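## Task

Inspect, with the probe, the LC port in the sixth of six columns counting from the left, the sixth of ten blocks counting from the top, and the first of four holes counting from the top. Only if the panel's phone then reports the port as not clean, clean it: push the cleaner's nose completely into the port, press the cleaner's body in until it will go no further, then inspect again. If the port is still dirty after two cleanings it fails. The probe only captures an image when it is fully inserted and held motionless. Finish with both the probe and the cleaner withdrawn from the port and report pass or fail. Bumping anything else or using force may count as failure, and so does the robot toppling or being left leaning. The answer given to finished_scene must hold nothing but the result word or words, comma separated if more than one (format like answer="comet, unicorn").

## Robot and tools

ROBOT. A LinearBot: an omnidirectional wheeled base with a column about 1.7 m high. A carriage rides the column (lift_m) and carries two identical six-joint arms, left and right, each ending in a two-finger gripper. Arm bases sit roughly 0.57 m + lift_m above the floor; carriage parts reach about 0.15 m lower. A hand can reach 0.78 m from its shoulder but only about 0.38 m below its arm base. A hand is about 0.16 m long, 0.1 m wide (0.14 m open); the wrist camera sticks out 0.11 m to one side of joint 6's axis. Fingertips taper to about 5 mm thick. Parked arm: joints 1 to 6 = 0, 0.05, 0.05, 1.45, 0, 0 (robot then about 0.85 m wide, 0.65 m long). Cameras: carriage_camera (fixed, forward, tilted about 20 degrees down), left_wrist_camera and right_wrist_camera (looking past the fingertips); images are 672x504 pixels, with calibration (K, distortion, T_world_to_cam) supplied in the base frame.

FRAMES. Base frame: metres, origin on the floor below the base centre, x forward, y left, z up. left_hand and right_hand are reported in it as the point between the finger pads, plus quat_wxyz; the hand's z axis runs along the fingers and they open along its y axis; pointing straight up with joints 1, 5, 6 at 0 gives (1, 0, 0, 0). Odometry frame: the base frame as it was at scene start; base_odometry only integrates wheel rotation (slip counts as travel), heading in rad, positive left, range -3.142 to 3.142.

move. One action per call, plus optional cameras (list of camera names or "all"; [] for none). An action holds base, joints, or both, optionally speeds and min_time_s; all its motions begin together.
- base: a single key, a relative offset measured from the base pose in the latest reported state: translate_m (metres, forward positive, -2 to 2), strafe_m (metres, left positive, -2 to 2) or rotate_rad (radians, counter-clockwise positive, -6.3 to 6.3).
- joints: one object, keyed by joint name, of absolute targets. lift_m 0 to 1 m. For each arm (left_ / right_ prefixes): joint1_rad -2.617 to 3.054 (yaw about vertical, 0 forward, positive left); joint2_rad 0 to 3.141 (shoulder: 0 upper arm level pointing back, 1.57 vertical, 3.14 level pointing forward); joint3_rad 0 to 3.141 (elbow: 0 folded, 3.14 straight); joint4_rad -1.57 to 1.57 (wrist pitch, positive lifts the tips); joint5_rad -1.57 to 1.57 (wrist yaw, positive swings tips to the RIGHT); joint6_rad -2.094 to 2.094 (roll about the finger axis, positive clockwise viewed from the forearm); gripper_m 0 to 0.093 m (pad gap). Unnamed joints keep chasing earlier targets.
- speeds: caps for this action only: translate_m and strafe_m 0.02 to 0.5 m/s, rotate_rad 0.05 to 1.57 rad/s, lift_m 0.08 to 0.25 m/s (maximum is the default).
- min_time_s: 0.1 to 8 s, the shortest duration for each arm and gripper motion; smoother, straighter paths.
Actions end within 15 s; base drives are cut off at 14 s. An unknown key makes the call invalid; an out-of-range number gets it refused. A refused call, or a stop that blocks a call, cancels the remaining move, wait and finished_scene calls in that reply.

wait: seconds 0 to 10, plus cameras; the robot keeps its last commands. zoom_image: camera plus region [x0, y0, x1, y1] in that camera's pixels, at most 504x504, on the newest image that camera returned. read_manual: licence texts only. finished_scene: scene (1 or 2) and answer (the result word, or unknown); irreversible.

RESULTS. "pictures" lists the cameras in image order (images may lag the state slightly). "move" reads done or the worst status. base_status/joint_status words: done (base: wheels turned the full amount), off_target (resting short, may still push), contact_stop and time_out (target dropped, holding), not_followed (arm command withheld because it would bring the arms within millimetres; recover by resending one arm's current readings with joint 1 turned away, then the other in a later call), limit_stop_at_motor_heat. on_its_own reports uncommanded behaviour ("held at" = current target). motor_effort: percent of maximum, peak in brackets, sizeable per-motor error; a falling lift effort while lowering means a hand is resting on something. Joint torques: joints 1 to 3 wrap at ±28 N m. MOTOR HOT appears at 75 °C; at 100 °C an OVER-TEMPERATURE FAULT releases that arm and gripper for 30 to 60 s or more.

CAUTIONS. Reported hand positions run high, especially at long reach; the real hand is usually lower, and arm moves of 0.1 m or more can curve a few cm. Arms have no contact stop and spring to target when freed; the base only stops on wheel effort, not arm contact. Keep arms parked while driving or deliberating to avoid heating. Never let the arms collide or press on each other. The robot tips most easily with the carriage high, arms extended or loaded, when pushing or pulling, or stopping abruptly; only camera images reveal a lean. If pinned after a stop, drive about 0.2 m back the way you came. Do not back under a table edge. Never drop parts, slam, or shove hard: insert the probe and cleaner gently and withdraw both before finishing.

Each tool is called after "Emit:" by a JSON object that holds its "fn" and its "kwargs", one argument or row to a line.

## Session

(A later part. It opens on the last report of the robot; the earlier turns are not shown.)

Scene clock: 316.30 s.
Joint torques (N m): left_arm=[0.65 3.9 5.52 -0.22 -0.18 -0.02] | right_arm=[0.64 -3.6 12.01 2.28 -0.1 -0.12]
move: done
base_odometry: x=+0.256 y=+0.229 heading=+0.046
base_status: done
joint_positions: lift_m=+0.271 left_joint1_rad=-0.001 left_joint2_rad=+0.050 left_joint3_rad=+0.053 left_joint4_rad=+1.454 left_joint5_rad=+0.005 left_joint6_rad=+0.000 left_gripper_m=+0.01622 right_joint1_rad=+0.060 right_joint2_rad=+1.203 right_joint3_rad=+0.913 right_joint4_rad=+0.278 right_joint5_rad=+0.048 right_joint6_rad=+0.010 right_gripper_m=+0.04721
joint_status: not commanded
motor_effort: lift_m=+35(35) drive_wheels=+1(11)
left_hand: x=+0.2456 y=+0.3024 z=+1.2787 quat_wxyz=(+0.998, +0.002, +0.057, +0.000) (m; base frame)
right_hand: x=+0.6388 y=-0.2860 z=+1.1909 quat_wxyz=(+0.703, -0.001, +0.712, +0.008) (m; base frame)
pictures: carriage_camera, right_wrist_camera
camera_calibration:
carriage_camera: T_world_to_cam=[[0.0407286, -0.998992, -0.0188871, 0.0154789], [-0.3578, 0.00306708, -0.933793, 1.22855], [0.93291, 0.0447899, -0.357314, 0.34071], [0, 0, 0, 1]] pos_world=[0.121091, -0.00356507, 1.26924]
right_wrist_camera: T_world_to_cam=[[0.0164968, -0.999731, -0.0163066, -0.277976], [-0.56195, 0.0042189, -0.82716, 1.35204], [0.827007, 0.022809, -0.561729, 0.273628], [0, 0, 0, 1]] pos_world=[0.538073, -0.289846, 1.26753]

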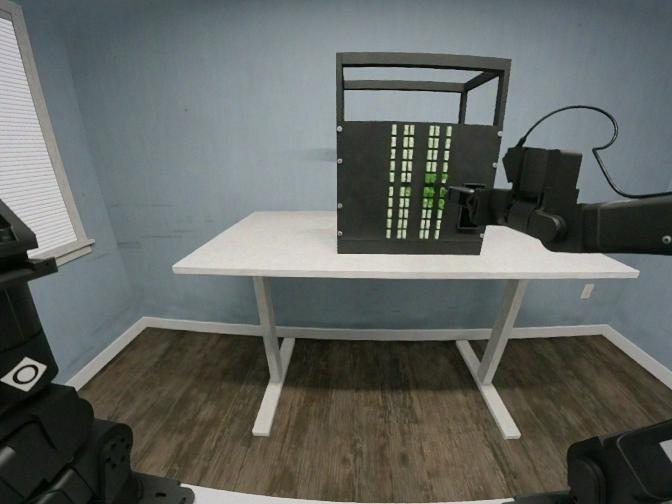

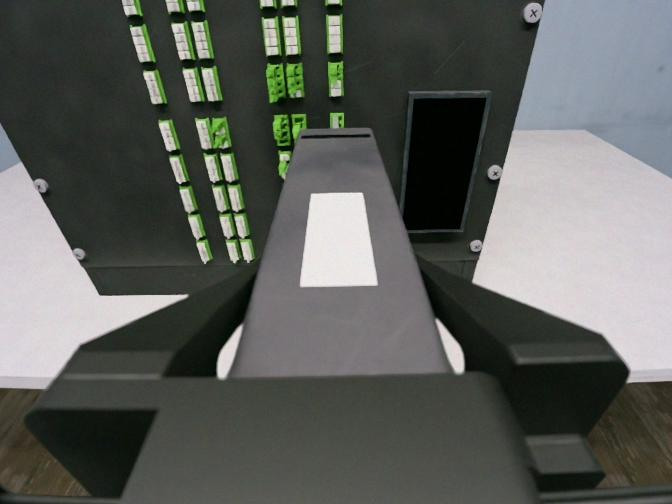

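Emit:
{"fn": "move", "kwargs": {
  "base": {"translate_m":0.004},
  "speeds": {"translate_m":0.03},
  "cameras": ["right_wrist_camera"]
}}

Emit:
{"fn": "zoom_image", "kwargs": {
  "camera": "right_wrist_camera",
  "region": [320, 92, 360, 132]
}}

Scene clock: 321.73 s.
Joint torques (N m): left_arm=[0.68 3.7 5.42 -0.21 -0.18 -0.03] | right_arm=[0.42 -3.89 12.14 2.36 -0.11 -0.11]
move: done
base_odometry: x=+0.260 y=+0.229 heading=+0.045
base_status: done
joint_positions: lift_m=+0.271 left_joint1_rad=-0.001 left_joint2_rad=+0.050 left_joint3_rad=+0.053 left_joint4_rad=+1.452 left_joint5_rad=+0.005 left_joint6_rad=+0.000 left_gripper_m=+0.01622 right_joint1_rad=+0.060 right_joint2_rad=+1.205 right_joint3_rad=+0.913 right_joint4_rad=+0.277 right_joint5_rad=+0.048 right_joint6_rad=+0.010 right_gripper_m=+0.04721
joint_status: not commanded
motor_effort: lift_m=+35(35) drive_wheels=+2(12)
left_hand: x=+0.2461 y=+0.3024 z=+1.2786 quat_wxyz=(+0.998, +0.002, +0.058, +0.000) (m; base frame)
right_hand: x=+0.6393 y=-0.2859 z=+1.1900 quat_wxyz=(+0.702, -0.001, +0.713, +0.007) (m; base frame)
pictures: right_wrist_camera
camera_calibration:
right_wrist_camera: T_world_to_cam=[[0.0164287, -0.999739, -0.0158507, -0.278442], [-0.564212, 0.00381838, -0.825621, 1.35102], [0.825466, 0.022507, -0.564002, 0.276285], [0, 0, 0, 1]] pos_world=[0.53877, -0.289747, 1.26684]

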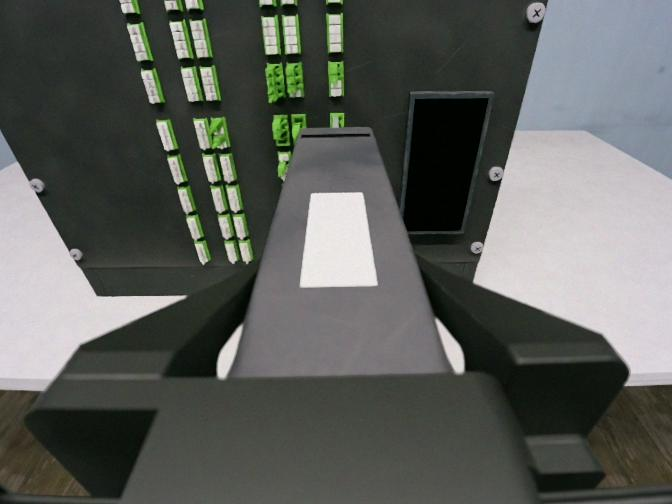

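Scaled by 12.600 from the camera's 672x504 image, which has a finer 960x720 frame.

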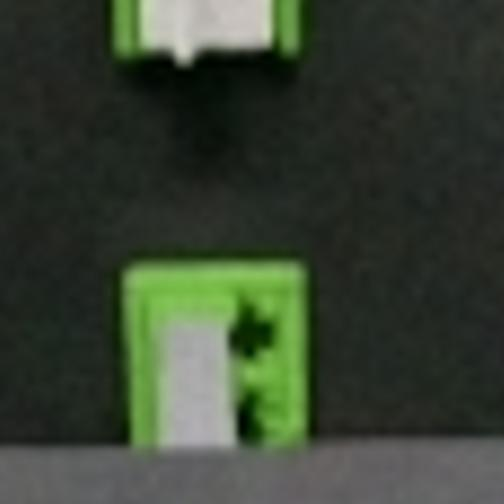

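Emit:
{"fn": "move", "kwargs": {
  "base": {"translate_m":0.004},
  "speeds": {"translate_m":0.03},
  "cameras": []
}}

Emit:
{"fn": "move", "kwargs": {
  "base": {"translate_m":0.004},
  "speeds": {"translate_m":0.03},
  "cameras": ["carriage_camera","right_wrist_camera"]
}}

Emit:
{"fn": "zoom_image", "kwargs": {
  "camera": "right_wrist_camera",
  "region": [320, 92, 360, 132]
}}

Scene clock: 326.50 s.
Joint torques (N m): left_arm=[0.66 3.82 5.6 -0.15 -0.18 -0.02] | right_arm=[0.47 -2.7 12.11 2.53 -0.09 -0.11]
move: done
base_odometry: x=+0.263 y=+0.229 heading=+0.045
base_status: done
joint_positions: lift_m=+0.271 left_joint1_rad=-0.001 left_joint2_rad=+0.050 left_joint3_rad=+0.053 left_joint4_rad=+1.452 left_joint5_rad=+0.005 left_joint6_rad=+0.000 left_gripper_m=+0.01622 right_joint1_rad=+0.060 right_joint2_rad=+1.191 right_joint3_rad=+0.913 right_joint4_rad=+0.258 right_joint5_rad=+0.048 right_joint6_rad=+0.009 right_gripper_m=+0.04721
joint_status: not commanded
motor_effort: lift_m=+35(35) drive_wheels=+2(10)
left_hand: x=+0.2461 y=+0.3024 z=+1.2786 quat_wxyz=(+0.998, +0.002, +0.058, +0.000) (m; base frame)
right_hand: x=+0.6359 y=-0.2861 z=+1.1909 quat_wxyz=(+0.700, -0.002, +0.714, +0.007) (m; base frame)
pictures: none
No camera images: "cameras" was empty.

Scene clock: 327.07 s.
Joint torques (N m): left_arm=[0.66 3.82 5.57 -0.21 -0.18 -0.02] | right_arm=[0.49 -1.48 12.11 2.69 -0.08 -0.1]
move: done
base_odometry: x=+0.267 y=+0.229 heading=+0.045
base_status: done
joint_positions: lift_m=+0.271 left_joint1_rad=-0.001 left_joint2_rad=+0.050 left_joint3_rad=+0.053 left_joint4_rad=+1.452 left_joint5_rad=+0.005 left_joint6_rad=+0.000 left_gripper_m=+0.01622 right_joint1_rad=+0.060 right_joint2_rad=+1.177 right_joint3_rad=+0.913 right_joint4_rad=+0.239 right_joint5_rad=+0.046 right_joint6_rad=+0.009 right_gripper_m=+0.04721
joint_status: not commanded
motor_effort: lift_m=+35(35) drive_wheels=+3(13)
left_hand: x=+0.2461 y=+0.3024 z=+1.2786 quat_wxyz=(+0.998, +0.002, +0.058, +0.000) (m; base frame)
right_hand: x=+0.6327 y=-0.2861 z=+1.1916 quat_wxyz=(+0.698, -0.002, +0.716, +0.008) (m; base frame)
pictures: carriage_camera, right_wrist_camera
camera_calibration:
carriage_camera: T_world_to_cam=[[0.0407286, -0.998992, -0.0188871, 0.0154789], [-0.3578, 0.00306708, -0.933793, 1.22855], [0.93291, 0.0447899, -0.357314, 0.34071], [0, 0, 0, 1]] pos_world=[0.121091, -0.00356507, 1.26924]
right_wrist_camera: T_world_to_cam=[[0.0178101, -0.999734, -0.0146673, -0.280748], [-0.572944, 0.00181748, -0.819593, 1.34643], [0.819401, 0.0230006, -0.572759, 0.297124], [0, 0, 0, 1]] pos_world=[0.532963, -0.289954, 1.26958]

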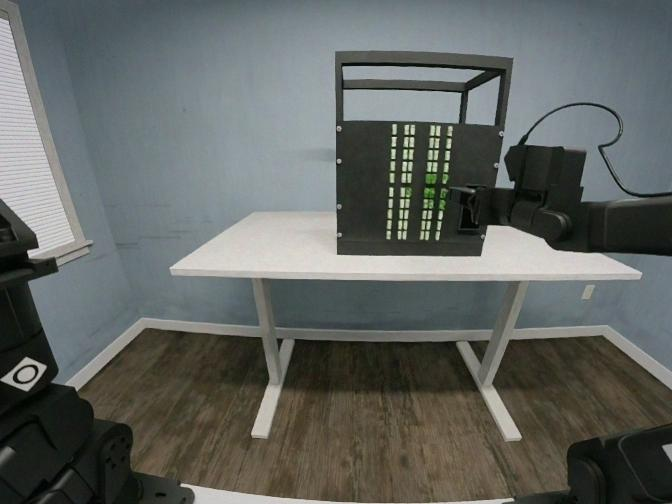

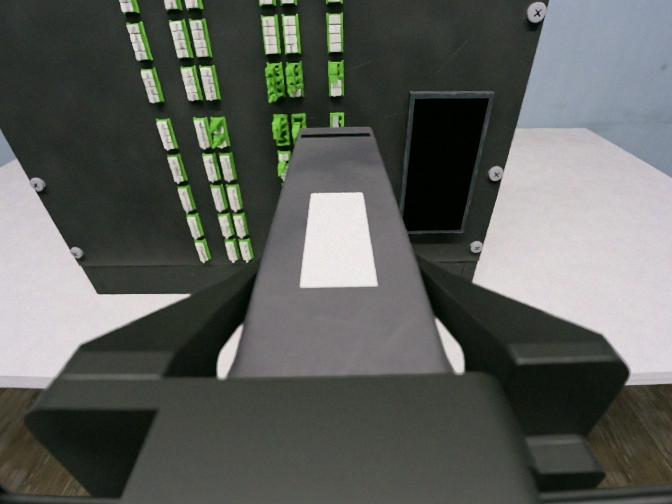

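Scaled by 12.600 from the camera's 672x504 image, which has a finer 960x720 frame.

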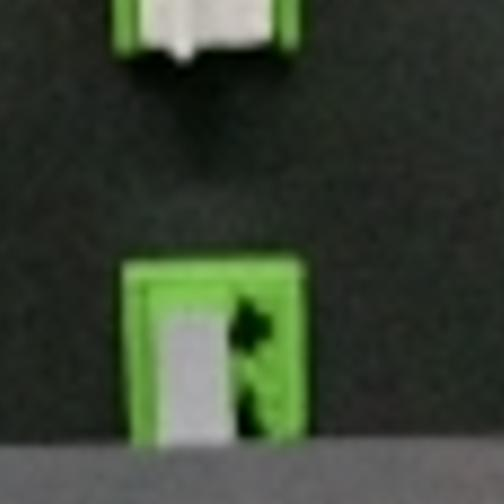

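Emit:
{"fn": "move", "kwargs": {
  "base": {"translate_m":-0.005},
  "speeds": {"translate_m":0.03},
  "cameras": ["carriage_camera","right_wrist_camera"]
}}

Emit:
{"fn": "zoom_image", "kwargs": {
  "camera": "right_wrist_camera",
  "region": [300, 72, 380, 132]
}}

Emit:
{"fn": "zoom_image", "kwargs": {
  "camera": "carriage_camera",
  "region": [420, 160, 500, 220]
}}

Emit:
{"fn": "zoom_image", "kwargs": {
  "camera": "right_wrist_camera",
  "region": [400, 80, 500, 240]
}}

Scene clock: 336.70 s.
Joint torques (N m): left_arm=[0.66 3.82 5.81 -0.26 -0.18 -0.03] | right_arm=[0.47 -3.21 12.08 2.48 -0.11 -0.1]
move: done
base_odometry: x=+0.262 y=+0.229 heading=+0.045
base_status: done
joint_positions: lift_m=+0.271 left_joint1_rad=-0.001 left_joint2_rad=+0.050 left_joint3_rad=+0.053 left_joint4_rad=+1.453 left_joint5_rad=+0.005 left_joint6_rad=+0.000 left_gripper_m=+0.01622 right_joint1_rad=+0.060 right_joint2_rad=+1.197 right_joint3_rad=+0.913 right_joint4_rad=+0.266 right_joint5_rad=+0.046 right_joint6_rad=+0.008 right_gripper_m=+0.04721
joint_status: not commanded
motor_effort: lift_m=+35(35) drive_wheels=+3(6)
left_hand: x=+0.2459 y=+0.3024 z=+1.2786 quat_wxyz=(+0.998, +0.002, +0.058, +0.000) (m; base frame)
right_hand: x=+0.6372 y=-0.2857 z=+1.1907 quat_wxyz=(+0.701, -0.002, +0.714, +0.008) (m; base frame)
pictures: carriage_camera, right_wrist_camera
camera_calibration:
carriage_camera: T_world_to_cam=[[0.0407286, -0.998992, -0.0188871, 0.0154789], [-0.3578, 0.00306708, -0.933793, 1.22855], [0.93291, 0.0447899, -0.357314, 0.34071], [0, 0, 0, 1]] pos_world=[0.121091, -0.00356507, 1.26924]
right_wrist_camera: T_world_to_cam=[[0.0183694, -0.999725, -0.0145868, -0.280945], [-0.566375, 0.0016181, -0.824146, 1.34943], [0.823943, 0.0234007, -0.566189, 0.28227], [0, 0, 0, 1]] pos_world=[0.536871, -0.289656, 1.26785]

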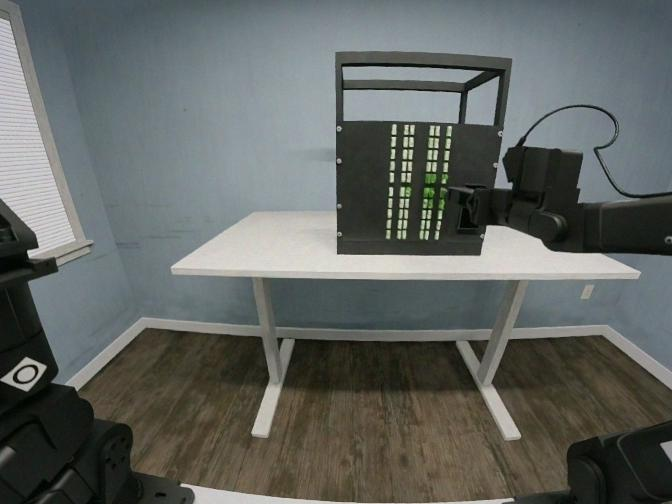

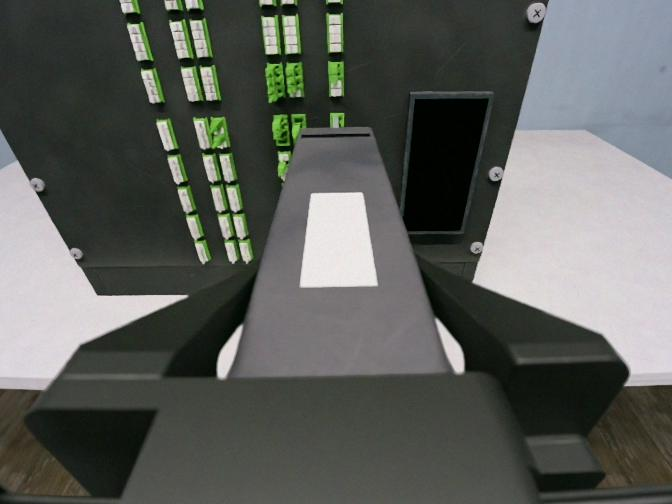

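Scaled by 6.300 from the camera's 672x504 image, which has a finer 960x720 frame.

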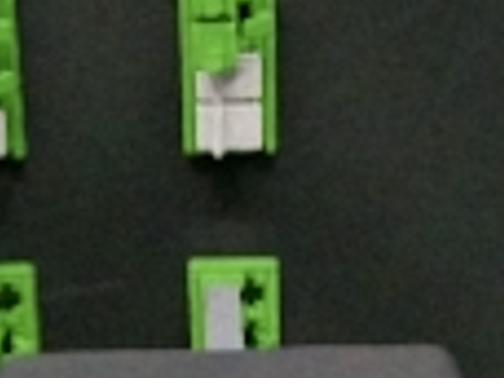

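Scaled by 6.300 from the camera's 672x504 image, which has a finer 960x720 frame.

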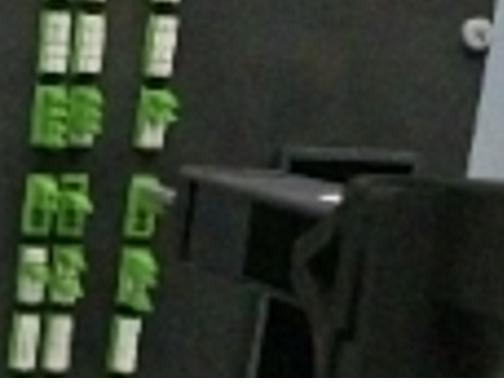

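Scaled by 3.150 from the camera's 672x504 image, which has a finer 960x720 frame.

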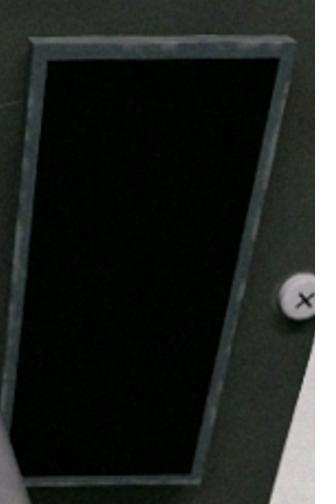

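Emit:
{"fn": "move", "kwargs": {
  "base": {"translate_m":-0.018},
  "speeds": {"translate_m":0.03},
  "cameras": ["right_wrist_camera"]
}}

Emit:
{"fn": "move", "kwargs": {
  "joints": {"right_joint4_rad":0.37},
  "cameras": ["carriage_camera","right_wrist_camera"]
}}

Emit:
{"fn": "zoom_image", "kwargs": {
  "camera": "right_wrist_camera",
  "region": [320, 92, 360, 132]
}}

Emit:
{"fn": "zoom_image", "kwargs": {
  "camera": "carriage_camera",
  "region": [420, 160, 500, 220]
}}

Scene clock: 371.80 s.
Joint torques (N m): left_arm=[0.66 3.86 5.53 -0.21 -0.18 -0.03] | right_arm=[0.42 -4.3 12.07 2.26 -0.08 -0.11]
move: done
base_odometry: x=+0.244 y=+0.228 heading=+0.045
base_status: done
joint_positions: lift_m=+0.271 left_joint1_rad=-0.001 left_joint2_rad=+0.050 left_joint3_rad=+0.053 left_joint4_rad=+1.453 left_joint5_rad=+0.005 left_joint6_rad=+0.000 left_gripper_m=+0.01622 right_joint1_rad=+0.060 right_joint2_rad=+1.211 right_joint3_rad=+0.913 right_joint4_rad=+0.285 right_joint5_rad=+0.046 right_joint6_rad=+0.008 right_gripper_m=+0.04721
joint_status: not commanded
motor_effort: lift_m=+35(35) drive_wheels=+0(12)
left_hand: x=+0.2458 y=+0.3024 z=+1.2786 quat_wxyz=(+0.998, +0.002, +0.058, +0.000) (m; base frame)
right_hand: x=+0.6405 y=-0.2855 z=+1.1898 quat_wxyz=(+0.703, -0.002, +0.712, +0.008) (m; base frame)
pictures: right_wrist_camera
camera_calibration:
right_wrist_camera: T_world_to_cam=[[0.0183617, -0.999722, -0.0147929, -0.280552], [-0.561982, 0.0019175, -0.827147, 1.35142], [0.826946, 0.0235012, -0.561791, 0.271905], [0, 0, 0, 1]] pos_world=[0.539776, -0.289455, 1.26643]

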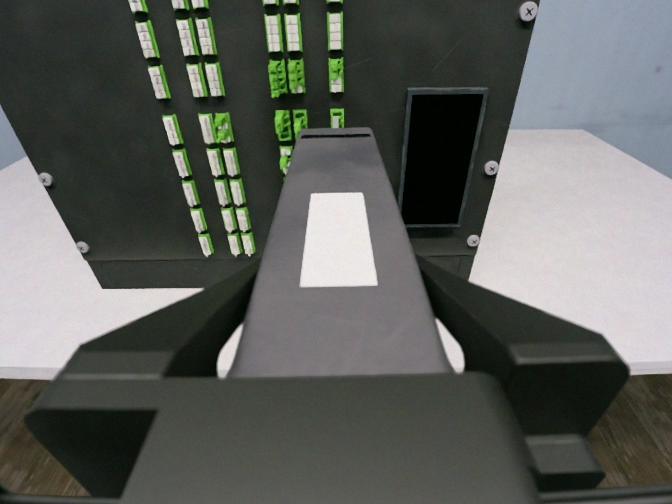

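Scene clock: 372.23 s.
Joint torques (N m): left_arm=[0.57 3.88 5.53 -0.23 -0.18 -0.03] | right_arm=[0.47 -4.42 12.08 2.41 -0.07 -0.11]
move: off_target
base_odometry: x=+0.244 y=+0.228 heading=+0.045
base_status: not commanded
joint_positions: lift_m=+0.271 left_joint1_rad=-0.001 left_joint2_rad=+0.050 left_joint3_rad=+0.053 left_joint4_rad=+1.453 left_joint5_rad=+0.005 left_joint6_rad=+0.000 left_gripper_m=+0.01622 right_joint1_rad=+0.060 right_joint2_rad=+1.211 right_joint3_rad=+0.913 right_joint4_rad=+0.290 right_joint5_rad=+0.046 right_joint6_rad=+0.008 right_gripper_m=+0.04721
joint_status: right_joint4_rad off_target (ended at +0.290, target +0.370)
motor_effort: lift_m=+35(35) drive_wheels=+0(0)
left_hand: x=+0.2459 y=+0.3024 z=+1.2786 quat_wxyz=(+0.998, +0.002, +0.058, +0.000) (m; base frame)
right_hand: x=+0.6405 y=-0.2855 z=+1.1909 quat_wxyz=(+0.704, -0.002, +0.710, +0.008) (m; base frame)
pictures: carriage_camera, right_wrist_camera
camera_calibration:
carriage_camera: T_world_to_cam=[[0.0407286, -0.998992, -0.0188871, 0.0154789], [-0.3578, 0.00306708, -0.933793, 1.22855], [0.93291, 0.0447899, -0.357314, 0.34071], [0, 0, 0, 1]] pos_world=[0.121091, -0.00356507, 1.26924]
right_wrist_camera: T_world_to_cam=[[0.0184858, -0.999717, -0.0149855, -0.280359], [-0.558217, 0.00211487, -0.829692, 1.35299], [0.829489, 0.0237027, -0.55802, 0.266385], [0, 0, 0, 1]] pos_world=[0.539481, -0.289455, 1.26701]

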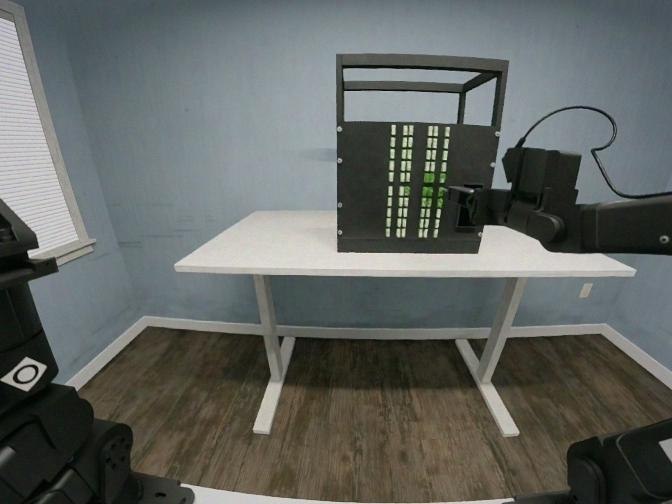

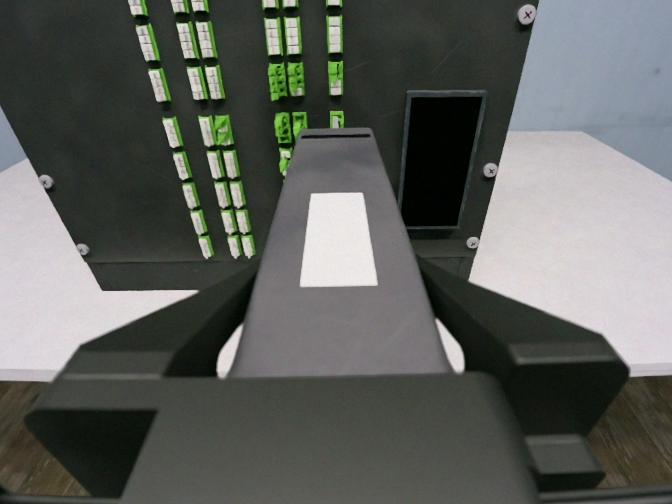

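Scaled by 12.600 from the camera's 672x504 image, which has a finer 960x720 frame.

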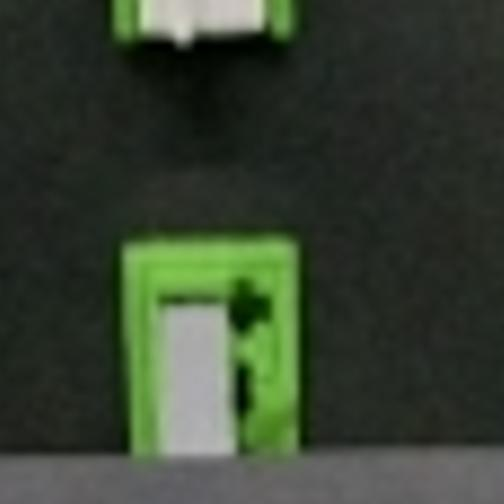

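Scaled by 6.300 from the camera's 672x504 image, which has a finer 960x720 frame.

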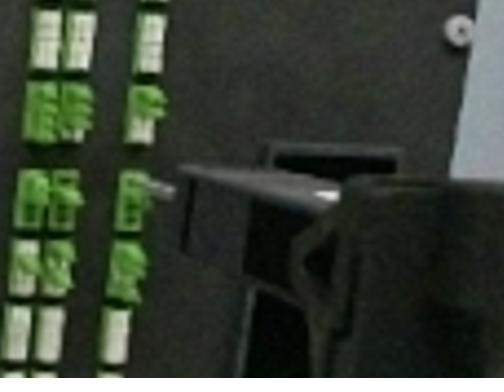

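Emit:
{"fn": "move", "kwargs": {
  "base": {"translate_m":0.010},
  "speeds": {"translate_m":0.03},
  "cameras": ["right_wrist_camera"]
}}

Emit:
{"fn": "zoom_image", "kwargs": {
  "camera": "right_wrist_camera",
  "region": [320, 92, 360, 132]
}}

Emit:
{"fn": "move", "kwargs": {
  "base": {"translate_m":0.005},
  "speeds": {"translate_m":0.03},
  "cameras": ["right_wrist_camera"]
}}

Emit:
{"fn": "zoom_image", "kwargs": {
  "camera": "right_wrist_camera",
  "region": [320, 92, 360, 132]
}}

Scene clock: 386.50 s.
Joint torques (N m): left_arm=[0.66 3.89 5.65 -0.25 -0.18 -0.03] | right_arm=[0.5 -3.4 12.1 2.51 -0.06 -0.1]
move: done
base_odometry: x=+0.254 y=+0.229 heading=+0.045
base_status: done
joint_positions: lift_m=+0.271 left_joint1_rad=-0.001 left_joint2_rad=+0.050 left_joint3_rad=+0.053 left_joint4_rad=+1.453 left_joint5_rad=+0.005 left_joint6_rad=+0.000 left_gripper_m=+0.01622 right_joint1_rad=+0.060 right_joint2_rad=+1.198 right_joint3_rad=+0.913 right_joint4_rad=+0.278 right_joint5_rad=+0.046 right_joint6_rad=+0.008 right_gripper_m=+0.04721
joint_status: not commanded
motor_effort: lift_m=+35(35) drive_wheels=+2(7)
left_hand: x=+0.2458 y=+0.3024 z=+1.2786 quat_wxyz=(+0.998, +0.002, +0.058, +0.000) (m; base frame)
right_hand: x=+0.6377 y=-0.2857 z=+1.1930 quat_wxyz=(+0.704, -0.002, +0.710, +0.008) (m; base frame)
pictures: right_wrist_camera
camera_calibration:
right_wrist_camera: T_world_to_cam=[[0.0184428, -0.999717, -0.0150554, -0.280362], [-0.557551, 0.00221587, -0.83014, 1.35335], [0.829938, 0.0237042, -0.557352, 0.268877], [0, 0, 0, 1]] pos_world=[0.536581, -0.289655, 1.26911]

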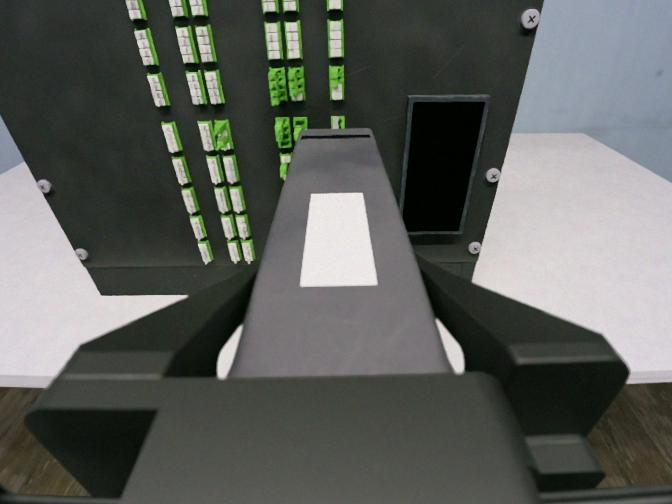

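Scaled by 12.600 from the camera's 672x504 image, which has a finer 960x720 frame.

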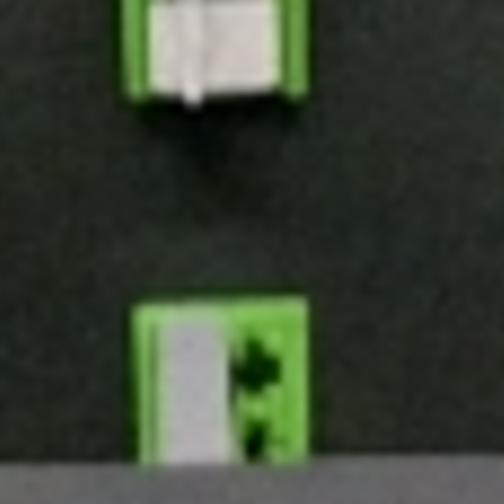

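Scene clock: 387.10 s.
Joint torques (N m): left_arm=[0.64 3.88 5.41 -0.17 -0.18 -0.02] | right_arm=[0.46 -1.85 12.11 2.71 -0.05 -0.11]
move: done
base_odometry: x=+0.259 y=+0.229 heading=+0.044
base_status: done
joint_positions: lift_m=+0.271 left_joint1_rad=-0.001 left_joint2_rad=+0.050 left_joint3_rad=+0.053 left_joint4_rad=+1.452 left_joint5_rad=+0.005 left_joint6_rad=+0.000 left_gripper_m=+0.01622 right_joint1_rad=+0.060 right_joint2_rad=+1.182 right_joint3_rad=+0.913 right_joint4_rad=+0.258 right_joint5_rad=+0.044 right_joint6_rad=+0.008 right_gripper_m=+0.04721
joint_status: not commanded
motor_effort: lift_m=+35(35) drive_wheels=+3(14)
left_hand: x=+0.2460 y=+0.3024 z=+1.2786 quat_wxyz=(+0.998, +0.002, +0.058, +0.000) (m; base frame)
right_hand: x=+0.6337 y=-0.2856 z=+1.1947 quat_wxyz=(+0.703, -0.003, +0.711, +0.008) (m; base frame)
pictures: right_wrist_camera
camera_calibration:
right_wrist_camera: T_world_to_cam=[[0.0203541, -0.999682, -0.014884, -0.281598], [-0.560703, 0.000911942, -0.828017, 1.35156], [0.827767, 0.025199, -0.560506, 0.278673], [0, 0, 0, 1]] pos_world=[0.532881, -0.289763, 1.27112]

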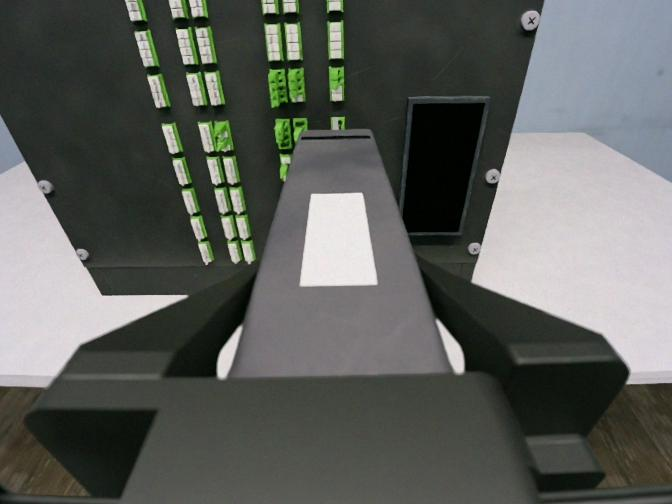

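Scaled by 12.600 from the camera's 672x504 image, which has a finer 960x720 frame.

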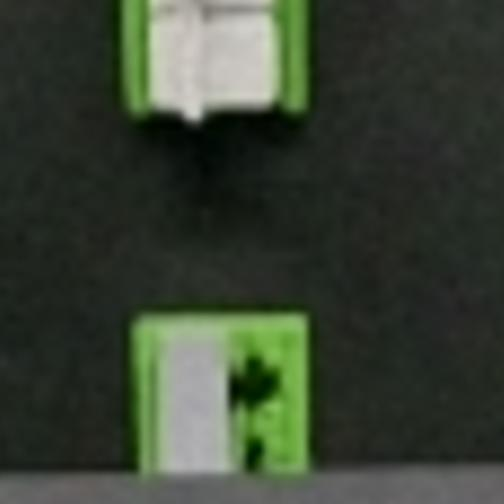

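Emit:
{"fn": "move", "kwargs": {
  "base": {"translate_m":-0.011},
  "speeds": {"translate_m":0.03},
  "cameras": []
}}

Emit:
{"fn": "move", "kwargs": {
  "joints": {"lift_m":0.269},
  "cameras": ["right_wrist_camera"]
}}

Emit:
{"fn": "zoom_image", "kwargs": {
  "camera": "right_wrist_camera",
  "region": [320, 92, 360, 132]
}}

Scene clock: 396.23 s.
Joint torques (N m): left_arm=[0.68 3.95 5.52 -0.22 -0.18 -0.02] | right_arm=[0.7 -3.73 12.1 2.41 -0.04 -0.11]
move: done
base_odometry: x=+0.248 y=+0.228 heading=+0.044
base_status: done
joint_positions: lift_m=+0.271 left_joint1_rad=-0.001 left_joint2_rad=+0.050 left_joint3_rad=+0.053 left_joint4_rad=+1.453 left_joint5_rad=+0.005 left_joint6_rad=+0.000 left_gripper_m=+0.01622 right_joint1_rad=+0.060 right_joint2_rad=+1.203 right_joint3_rad=+0.913 right_joint4_rad=+0.291 right_joint5_rad=+0.044 right_joint6_rad=+0.008 right_gripper_m=+0.04721
joint_status: not commanded
motor_effort: lift_m=+35(35) drive_wheels=-4(9)
left_hand: x=+0.2459 y=+0.3024 z=+1.2786 quat_wxyz=(+0.998, +0.002, +0.058, +0.000) (m; base frame)
right_hand: x=+0.6387 y=-0.2853 z=+1.1945 quat_wxyz=(+0.707, -0.003, +0.707, +0.009) (m; base frame)
pictures: none
No camera images: "cameras" was empty.

Scene clock: 396.60 s.
Joint torques (N m): left_arm=[0.69 3.9 5.56 -0.2 -0.18 -0.03] | right_arm=[0.35 -3.84 12.23 2.37 -0.04 -0.11]
move: done
base_odometry: x=+0.248 y=+0.228 heading=+0.044
base_status: not commanded
joint_positions: lift_m=+0.269 left_joint1_rad=-0.001 left_joint2_rad=+0.050 left_joint3_rad=+0.053 left_joint4_rad=+1.453 left_joint5_rad=+0.005 left_joint6_rad=+0.000 left_gripper_m=+0.01622 right_joint1_rad=+0.060 right_joint2_rad=+1.204 right_joint3_rad=+0.913 right_joint4_rad=+0.295 right_joint5_rad=+0.044 right_joint6_rad=+0.008 right_gripper_m=+0.04721
joint_status: all done
motor_effort: lift_m=+35(37) drive_wheels=-4(4)
left_hand: x=+0.2459 y=+0.3024 z=+1.2766 quat_wxyz=(+0.998, +0.002, +0.058, +0.000) (m; base frame)
right_hand: x=+0.6389 y=-0.2852 z=+1.1929 quat_wxyz=(+0.708, -0.003, +0.706, +0.009) (m; base frame)
pictures: right_wrist_camera
camera_calibration:
right_wrist_camera: T_world_to_cam=[[0.0209133, -0.999661, -0.0155225, -0.280915], [-0.548341, 0.00151363, -0.836253, 1.35515], [0.835993, 0.0260004, -0.548124, 0.253545], [0, 0, 0, 1]] pos_world=[0.536997, -0.289464, 1.26786]

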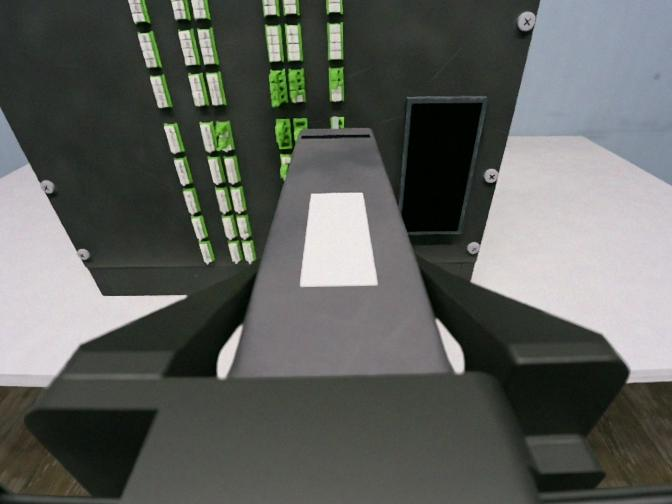

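Scaled by 12.600 from the camera's 672x504 image, which has a finer 960x720 frame.

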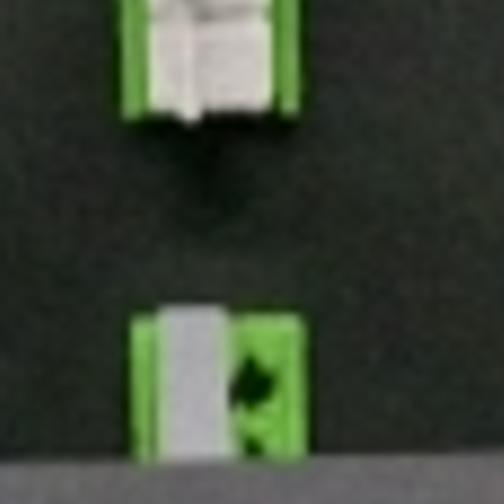

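Emit:
{"fn": "move", "kwargs": {
  "base": {"translate_m":-0.003},
  "speeds": {"translate_m":0.03},
  "cameras": []
}}

Emit:
{"fn": "move", "kwargs": {
  "joints": {"lift_m":0.2645},
  "cameras": ["right_wrist_camera"]
}}

Emit:
{"fn": "zoom_image", "kwargs": {
  "camera": "right_wrist_camera",
  "region": [320, 92, 360, 132]
}}

Scene clock: 403.83 s.
Joint torques (N m): left_arm=[0.68 3.88 5.63 -0.21 -0.18 -0.02] | right_arm=[0.49 -4 11.97 2.26 -0.04 -0.11]
move: done
base_odometry: x=+0.245 y=+0.228 heading=+0.045
base_status: done
joint_positions: lift_m=+0.269 left_joint1_rad=-0.001 left_joint2_rad=+0.050 left_joint3_rad=+0.053 left_joint4_rad=+1.453 left_joint5_rad=+0.005 left_joint6_rad=+0.000 left_gripper_m=+0.01622 right_joint1_rad=+0.060 right_joint2_rad=+1.207 right_joint3_rad=+0.913 right_joint4_rad=+0.299 right_joint5_rad=+0.044 right_joint6_rad=+0.008 right_gripper_m=+0.04721
joint_status: not commanded
motor_effort: lift_m=+35(35) drive_wheels=+0(9)
left_hand: x=+0.2458 y=+0.3024 z=+1.2766 quat_wxyz=(+0.998, +0.002, +0.058, +0.000) (m; base frame)
right_hand: x=+0.6396 y=-0.2852 z=+1.1928 quat_wxyz=(+0.709, -0.003, +0.705, +0.009) (m; base frame)
pictures: none
No camera images: "cameras" was empty.

Scene clock: 404.30 s.
Joint torques (N m): left_arm=[0.66 3.95 5.6 -0.24 -0.18 -0.03] | right_arm=[0.51 -4.19 12.1 2.37 -0.04 -0.1]
move: done
base_odometry: x=+0.245 y=+0.228 heading=+0.045
base_status: not commanded
joint_positions: lift_m=+0.264 left_joint1_rad=-0.001 left_joint2_rad=+0.050 left_joint3_rad=+0.051 left_joint4_rad=+1.453 left_joint5_rad=+0.005 left_joint6_rad=+0.000 left_gripper_m=+0.01622 right_joint1_rad=+0.060 right_joint2_rad=+1.208 right_joint3_rad=+0.913 right_joint4_rad=+0.298 right_joint5_rad=+0.044 right_joint6_rad=+0.008 right_gripper_m=+0.04721
joint_status: all done
motor_effort: lift_m=+36(38) drive_wheels=+0(0)
left_hand: x=+0.2462 y=+0.3024 z=+1.2717 quat_wxyz=(+0.998, +0.002, +0.058, +0.000) (m; base frame)
right_hand: x=+0.6399 y=-0.2852 z=+1.1876 quat_wxyz=(+0.708, -0.003, +0.706, +0.009) (m; base frame)
pictures: right_wrist_camera
camera_calibration:
right_wrist_camera: T_world_to_cam=[[0.0209568, -0.999661, -0.0154541, -0.281027], [-0.548942, 0.00141383, -0.835859, 1.35115], [0.835597, 0.0260003, -0.548727, 0.250833], [0, 0, 0, 1]] pos_world=[0.537996, -0.289364, 1.26266]

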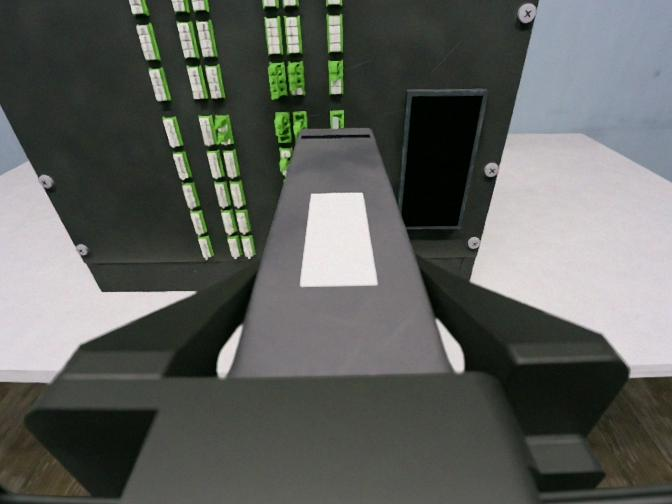

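Scaled by 12.600 from the camera's 672x504 image, which has a finer 960x720 frame.

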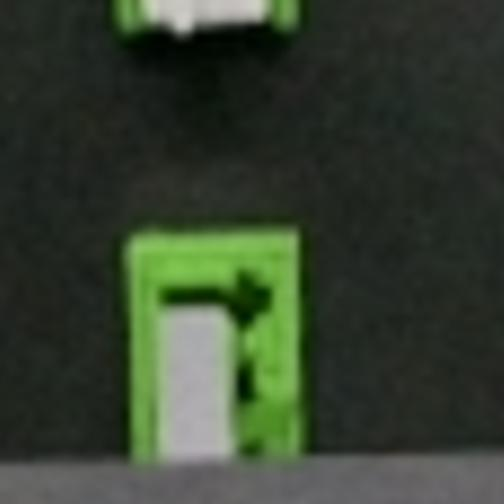

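Emit:
{"fn": "move", "kwargs": {
  "base": {"translate_m":0.008},
  "speeds": {"translate_m":0.03},
  "cameras": ["right_wrist_camera"]
}}

Emit:
{"fn": "zoom_image", "kwargs": {
  "camera": "right_wrist_camera",
  "region": [320, 92, 360, 132]
}}

Emit:
{"fn": "move", "kwargs": {
  "base": {"translate_m":0.004},
  "speeds": {"translate_m":0.03},
  "cameras": ["right_wrist_camera"]
}}

Emit:
{"fn": "zoom_image", "kwargs": {
  "camera": "right_wrist_camera",
  "region": [320, 92, 360, 132]
}}

Scene clock: 410.50 s.
Joint torques (N m): left_arm=[0.66 3.88 5.72 -0.25 -0.18 -0.02] | right_arm=[0.5 -3.79 12.04 2.39 -0.06 -0.11]
move: done
base_odometry: x=+0.253 y=+0.229 heading=+0.044
base_status: done
joint_positions: lift_m=+0.264 left_joint1_rad=-0.001 left_joint2_rad=+0.050 left_joint3_rad=+0.051 left_joint4_rad=+1.453 left_joint5_rad=+0.005 left_joint6_rad=+0.000 left_gripper_m=+0.01622 right_joint1_rad=+0.060 right_joint2_rad=+1.204 right_joint3_rad=+0.913 right_joint4_rad=+0.292 right_joint5_rad=+0.043 right_joint6_rad=+0.008 right_gripper_m=+0.04721
joint_status: not commanded
motor_effort: lift_m=+36(36) drive_wheels=+3(8)
left_hand: x=+0.2462 y=+0.3024 z=+1.2717 quat_wxyz=(+0.998, +0.002, +0.058, +0.000) (m; base frame)
right_hand: x=+0.6390 y=-0.2852 z=+1.1877 quat_wxyz=(+0.707, -0.003, +0.707, +0.009) (m; base frame)
pictures: right_wrist_camera
camera_calibration:
right_wrist_camera: T_world_to_cam=[[0.0212536, -0.999656, -0.0153594, -0.281288], [-0.550929, 0.00110935, -0.834551, 1.35027], [0.834281, 0.0261992, -0.550716, 0.254812], [0, 0, 0, 1]] pos_world=[0.537294, -0.289365, 1.26287]

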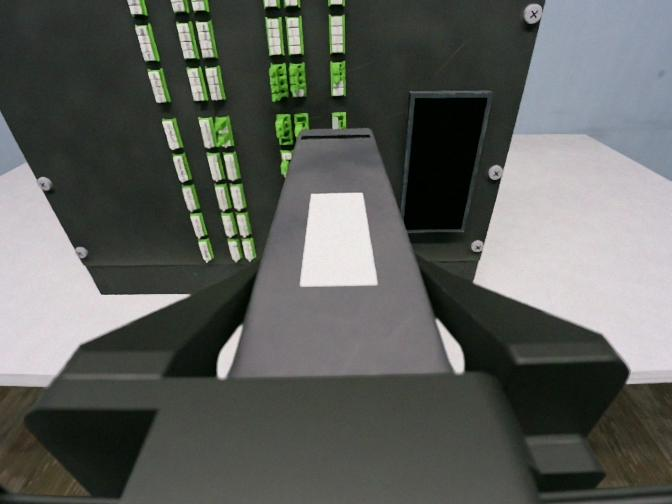

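Scaled by 12.600 from the camera's 672x504 image, which has a finer 960x720 frame.

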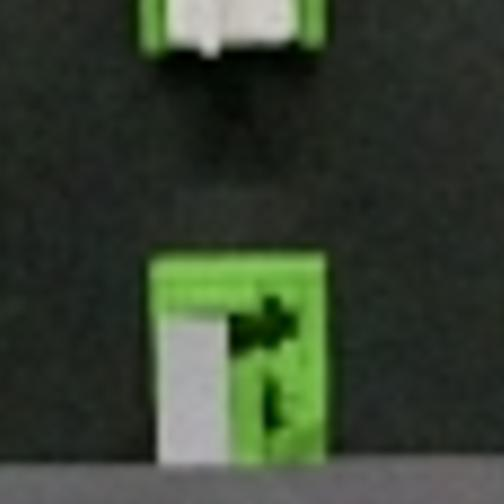

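Scene clock: 411.10 s.
Joint torques (N m): left_arm=[0.62 3.74 5.61 -0.21 -0.18 -0.02] | right_arm=[0.51 -2.63 12.03 2.58 -0.02 -0.11]
move: done
base_odometry: x=+0.257 y=+0.229 heading=+0.044
base_status: done
joint_positions: lift_m=+0.264 left_joint1_rad=-0.001 left_joint2_rad=+0.050 left_joint3_rad=+0.051 left_joint4_rad=+1.453 left_joint5_rad=+0.005 left_joint6_rad=+0.000 left_gripper_m=+0.01622 right_joint1_rad=+0.060 right_joint2_rad=+1.189 right_joint3_rad=+0.913 right_joint4_rad=+0.272 right_joint5_rad=+0.042 right_joint6_rad=+0.008 right_gripper_m=+0.04721
joint_status: not commanded
motor_effort: lift_m=+36(36) drive_wheels=+2(12)
left_hand: x=+0.2463 y=+0.3024 z=+1.2717 quat_wxyz=(+0.998, +0.002, +0.059, +0.000) (m; base frame)
right_hand: x=+0.6355 y=-0.2851 z=+1.1888 quat_wxyz=(+0.706, -0.004, +0.709, +0.009) (m; base frame)
pictures: right_wrist_camera
camera_calibration:
right_wrist_camera: T_world_to_cam=[[0.0227083, -0.999627, -0.0151488, -0.282337], [-0.554744, 0.0000068846, -0.832021, 1.34851], [0.831711, 0.0272975, -0.554537, 0.264872], [0, 0, 0, 1]] pos_world=[0.534193, -0.289472, 1.26459]

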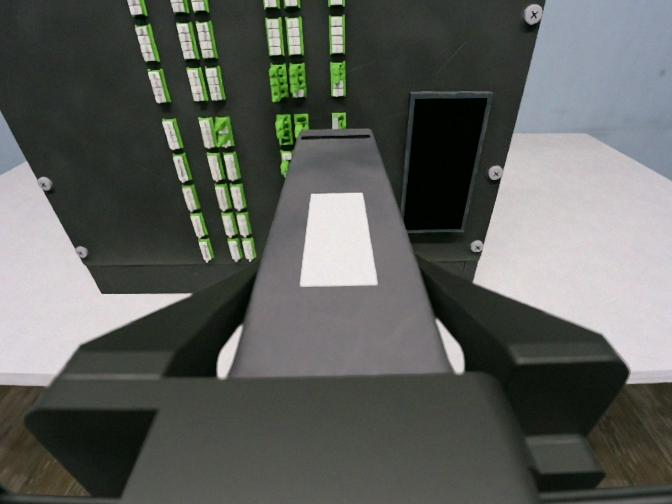

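Scaled by 12.600 from the camera's 672x504 image, which has a finer 960x720 frame.

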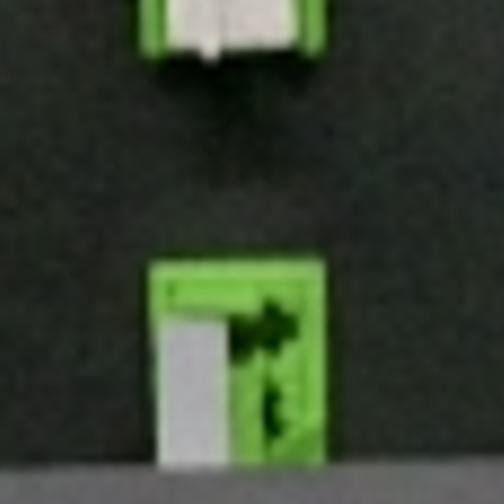

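Emit:
{"fn": "move", "kwargs": {
  "base": {"translate_m":-0.013},
  "speeds": {"translate_m":0.03},
  "cameras": []
}}

Emit:
{"fn": "move", "kwargs": {
  "base": {"translate_m":0.006},
  "speeds": {"translate_m":0.03},
  "cameras": ["right_wrist_camera"]
}}

Emit:
{"fn": "zoom_image", "kwargs": {
  "camera": "right_wrist_camera",
  "region": [320, 92, 360, 132]
}}

Scene clock: 419.43 s.
Joint torques (N m): left_arm=[0.65 3.96 5.71 -0.23 -0.18 -0.02] | right_arm=[0.38 -3.58 11.97 2.38 -0.01 -0.11]
move: done
base_odometry: x=+0.244 y=+0.228 heading=+0.044
base_status: done
joint_positions: lift_m=+0.264 left_joint1_rad=-0.001 left_joint2_rad=+0.050 left_joint3_rad=+0.051 left_joint4_rad=+1.453 left_joint5_rad=+0.005 left_joint6_rad=+0.000 left_gripper_m=+0.01622 right_joint1_rad=+0.060 right_joint2_rad=+1.202 right_joint3_rad=+0.913 right_joint4_rad=+0.292 right_joint5_rad=+0.041 right_joint6_rad=+0.008 right_gripper_m=+0.04721
joint_status: not commanded
motor_effort: lift_m=+35(36) drive_wheels=+0(10)
left_hand: x=+0.2463 y=+0.3024 z=+1.2717 quat_wxyz=(+0.998, +0.002, +0.059, +0.000) (m; base frame)
right_hand: x=+0.6385 y=-0.2848 z=+1.1887 quat_wxyz=(+0.708, -0.004, +0.706, +0.010) (m; base frame)
pictures: none
No camera images: "cameras" was empty.

Scene clock: 420.07 s.
Joint torques (N m): left_arm=[0.73 3.97 5.67 -0.22 -0.18 -0.03] | right_arm=[0.43 -3.55 12.05 2.38 -0.02 -0.1]
move: done
base_odometry: x=+0.250 y=+0.228 heading=+0.044
base_status: done
joint_positions: lift_m=+0.264 left_joint1_rad=-0.001 left_joint2_rad=+0.050 left_joint3_rad=+0.051 left_joint4_rad=+1.453 left_joint5_rad=+0.005 left_joint6_rad=+0.000 left_gripper_m=+0.01622 right_joint1_rad=+0.060 right_joint2_rad=+1.203 right_joint3_rad=+0.913 right_joint4_rad=+0.295 right_joint5_rad=+0.041 right_joint6_rad=+0.008 right_gripper_m=+0.04721
joint_status: not commanded
motor_effort: lift_m=+36(36) drive_wheels=+1(7)
left_hand: x=+0.2463 y=+0.3024 z=+1.2717 quat_wxyz=(+0.998, +0.002, +0.058, +0.000) (m; base frame)
right_hand: x=+0.6388 y=-0.2848 z=+1.1888 quat_wxyz=(+0.709, -0.004, +0.705, +0.010) (m; base frame)
pictures: right_wrist_camera
camera_calibration:
right_wrist_camera: T_world_to_cam=[[0.0236242, -0.9996, -0.015579, -0.282153], [-0.547383, 0.000106392, -0.836882, 1.3514], [0.836549, 0.0282984, -0.547161, 0.250548], [0, 0, 0, 1]] pos_world=[0.536803, -0.289274, 1.26366]

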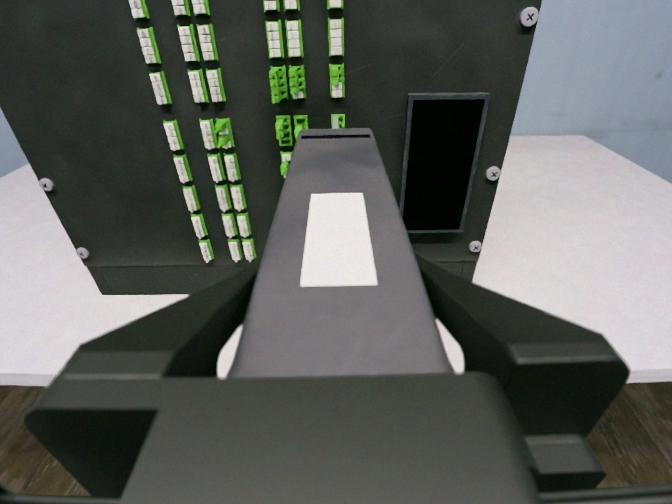

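Scaled by 12.600 from the camera's 672x504 image, which has a finer 960x720 frame.

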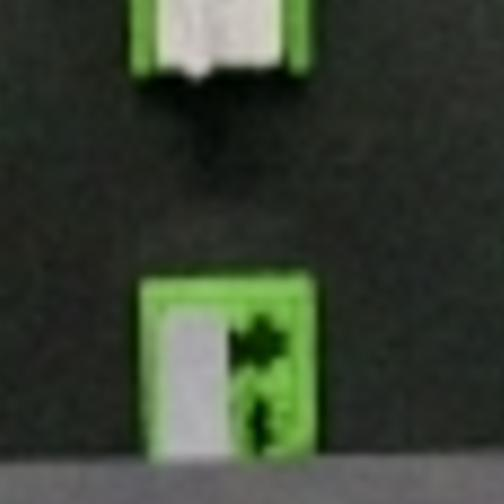

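Emit:
{"fn": "move", "kwargs": {
  "joints": {"right_joint1_rad":0.071,"right_joint5_rad":0.063,"lift_m":0.263},
  "min_time_s": 0.5,
  "cameras": ["right_wrist_camera"]
}}

Emit:
{"fn": "zoom_image", "kwargs": {
  "camera": "right_wrist_camera",
  "region": [320, 92, 360, 132]
}}

Scene clock: 429.50 s.
Joint torques (N m): left_arm=[0.65 3.88 5.7 -0.23 -0.18 -0.02] | right_arm=[1.11 -3.71 12 2.35 -0.01 -0.1]
move: done
base_odometry: x=+0.250 y=+0.228 heading=+0.044
base_status: not commanded
joint_positions: lift_m=+0.263 left_joint1_rad=-0.001 left_joint2_rad=+0.050 left_joint3_rad=+0.051 left_joint4_rad=+1.453 left_joint5_rad=+0.005 left_joint6_rad=+0.000 left_gripper_m=+0.01622 right_joint1_rad=+0.064 right_joint2_rad=+1.203 right_joint3_rad=+0.913 right_joint4_rad=+0.296 right_joint5_rad=+0.053 right_joint6_rad=+0.008 right_gripper_m=+0.04721
joint_status: all done
motor_effort: lift_m=+35(36) drive_wheels=+1(1)
left_hand: x=+0.2463 y=+0.3024 z=+1.2702 quat_wxyz=(+0.998, +0.002, +0.059, +0.000) (m; base frame)
right_hand: x=+0.6388 y=-0.2851 z=+1.1875 quat_wxyz=(+0.709, -0.001, +0.705, +0.007) (m; base frame)
pictures: right_wrist_camera
camera_calibration:
right_wrist_camera: T_world_to_cam=[[0.0156221, -0.999756, -0.0156005, -0.277464], [-0.546758, 0.00452159, -0.837278, 1.3516], [0.837145, 0.0216097, -0.546554, 0.246846], [0, 0, 0, 1]] pos_world=[0.536689, -0.288842, 1.26225]

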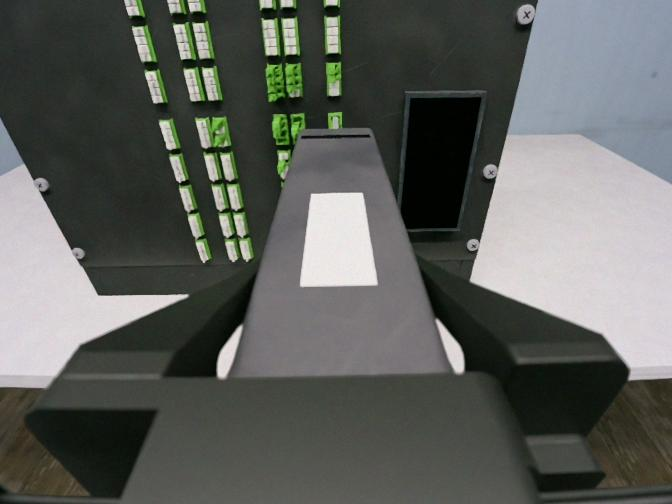

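Scaled by 12.600 from the camera's 672x504 image, which has a finer 960x720 frame.

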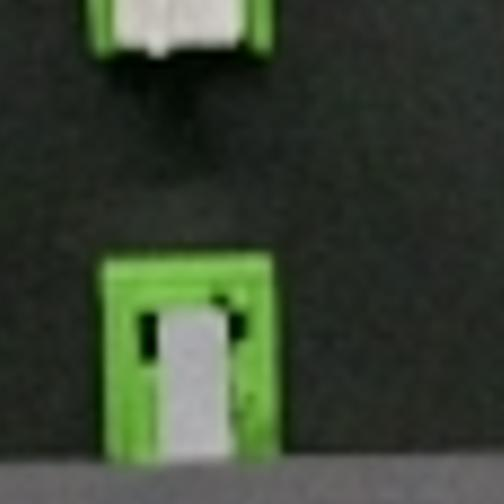

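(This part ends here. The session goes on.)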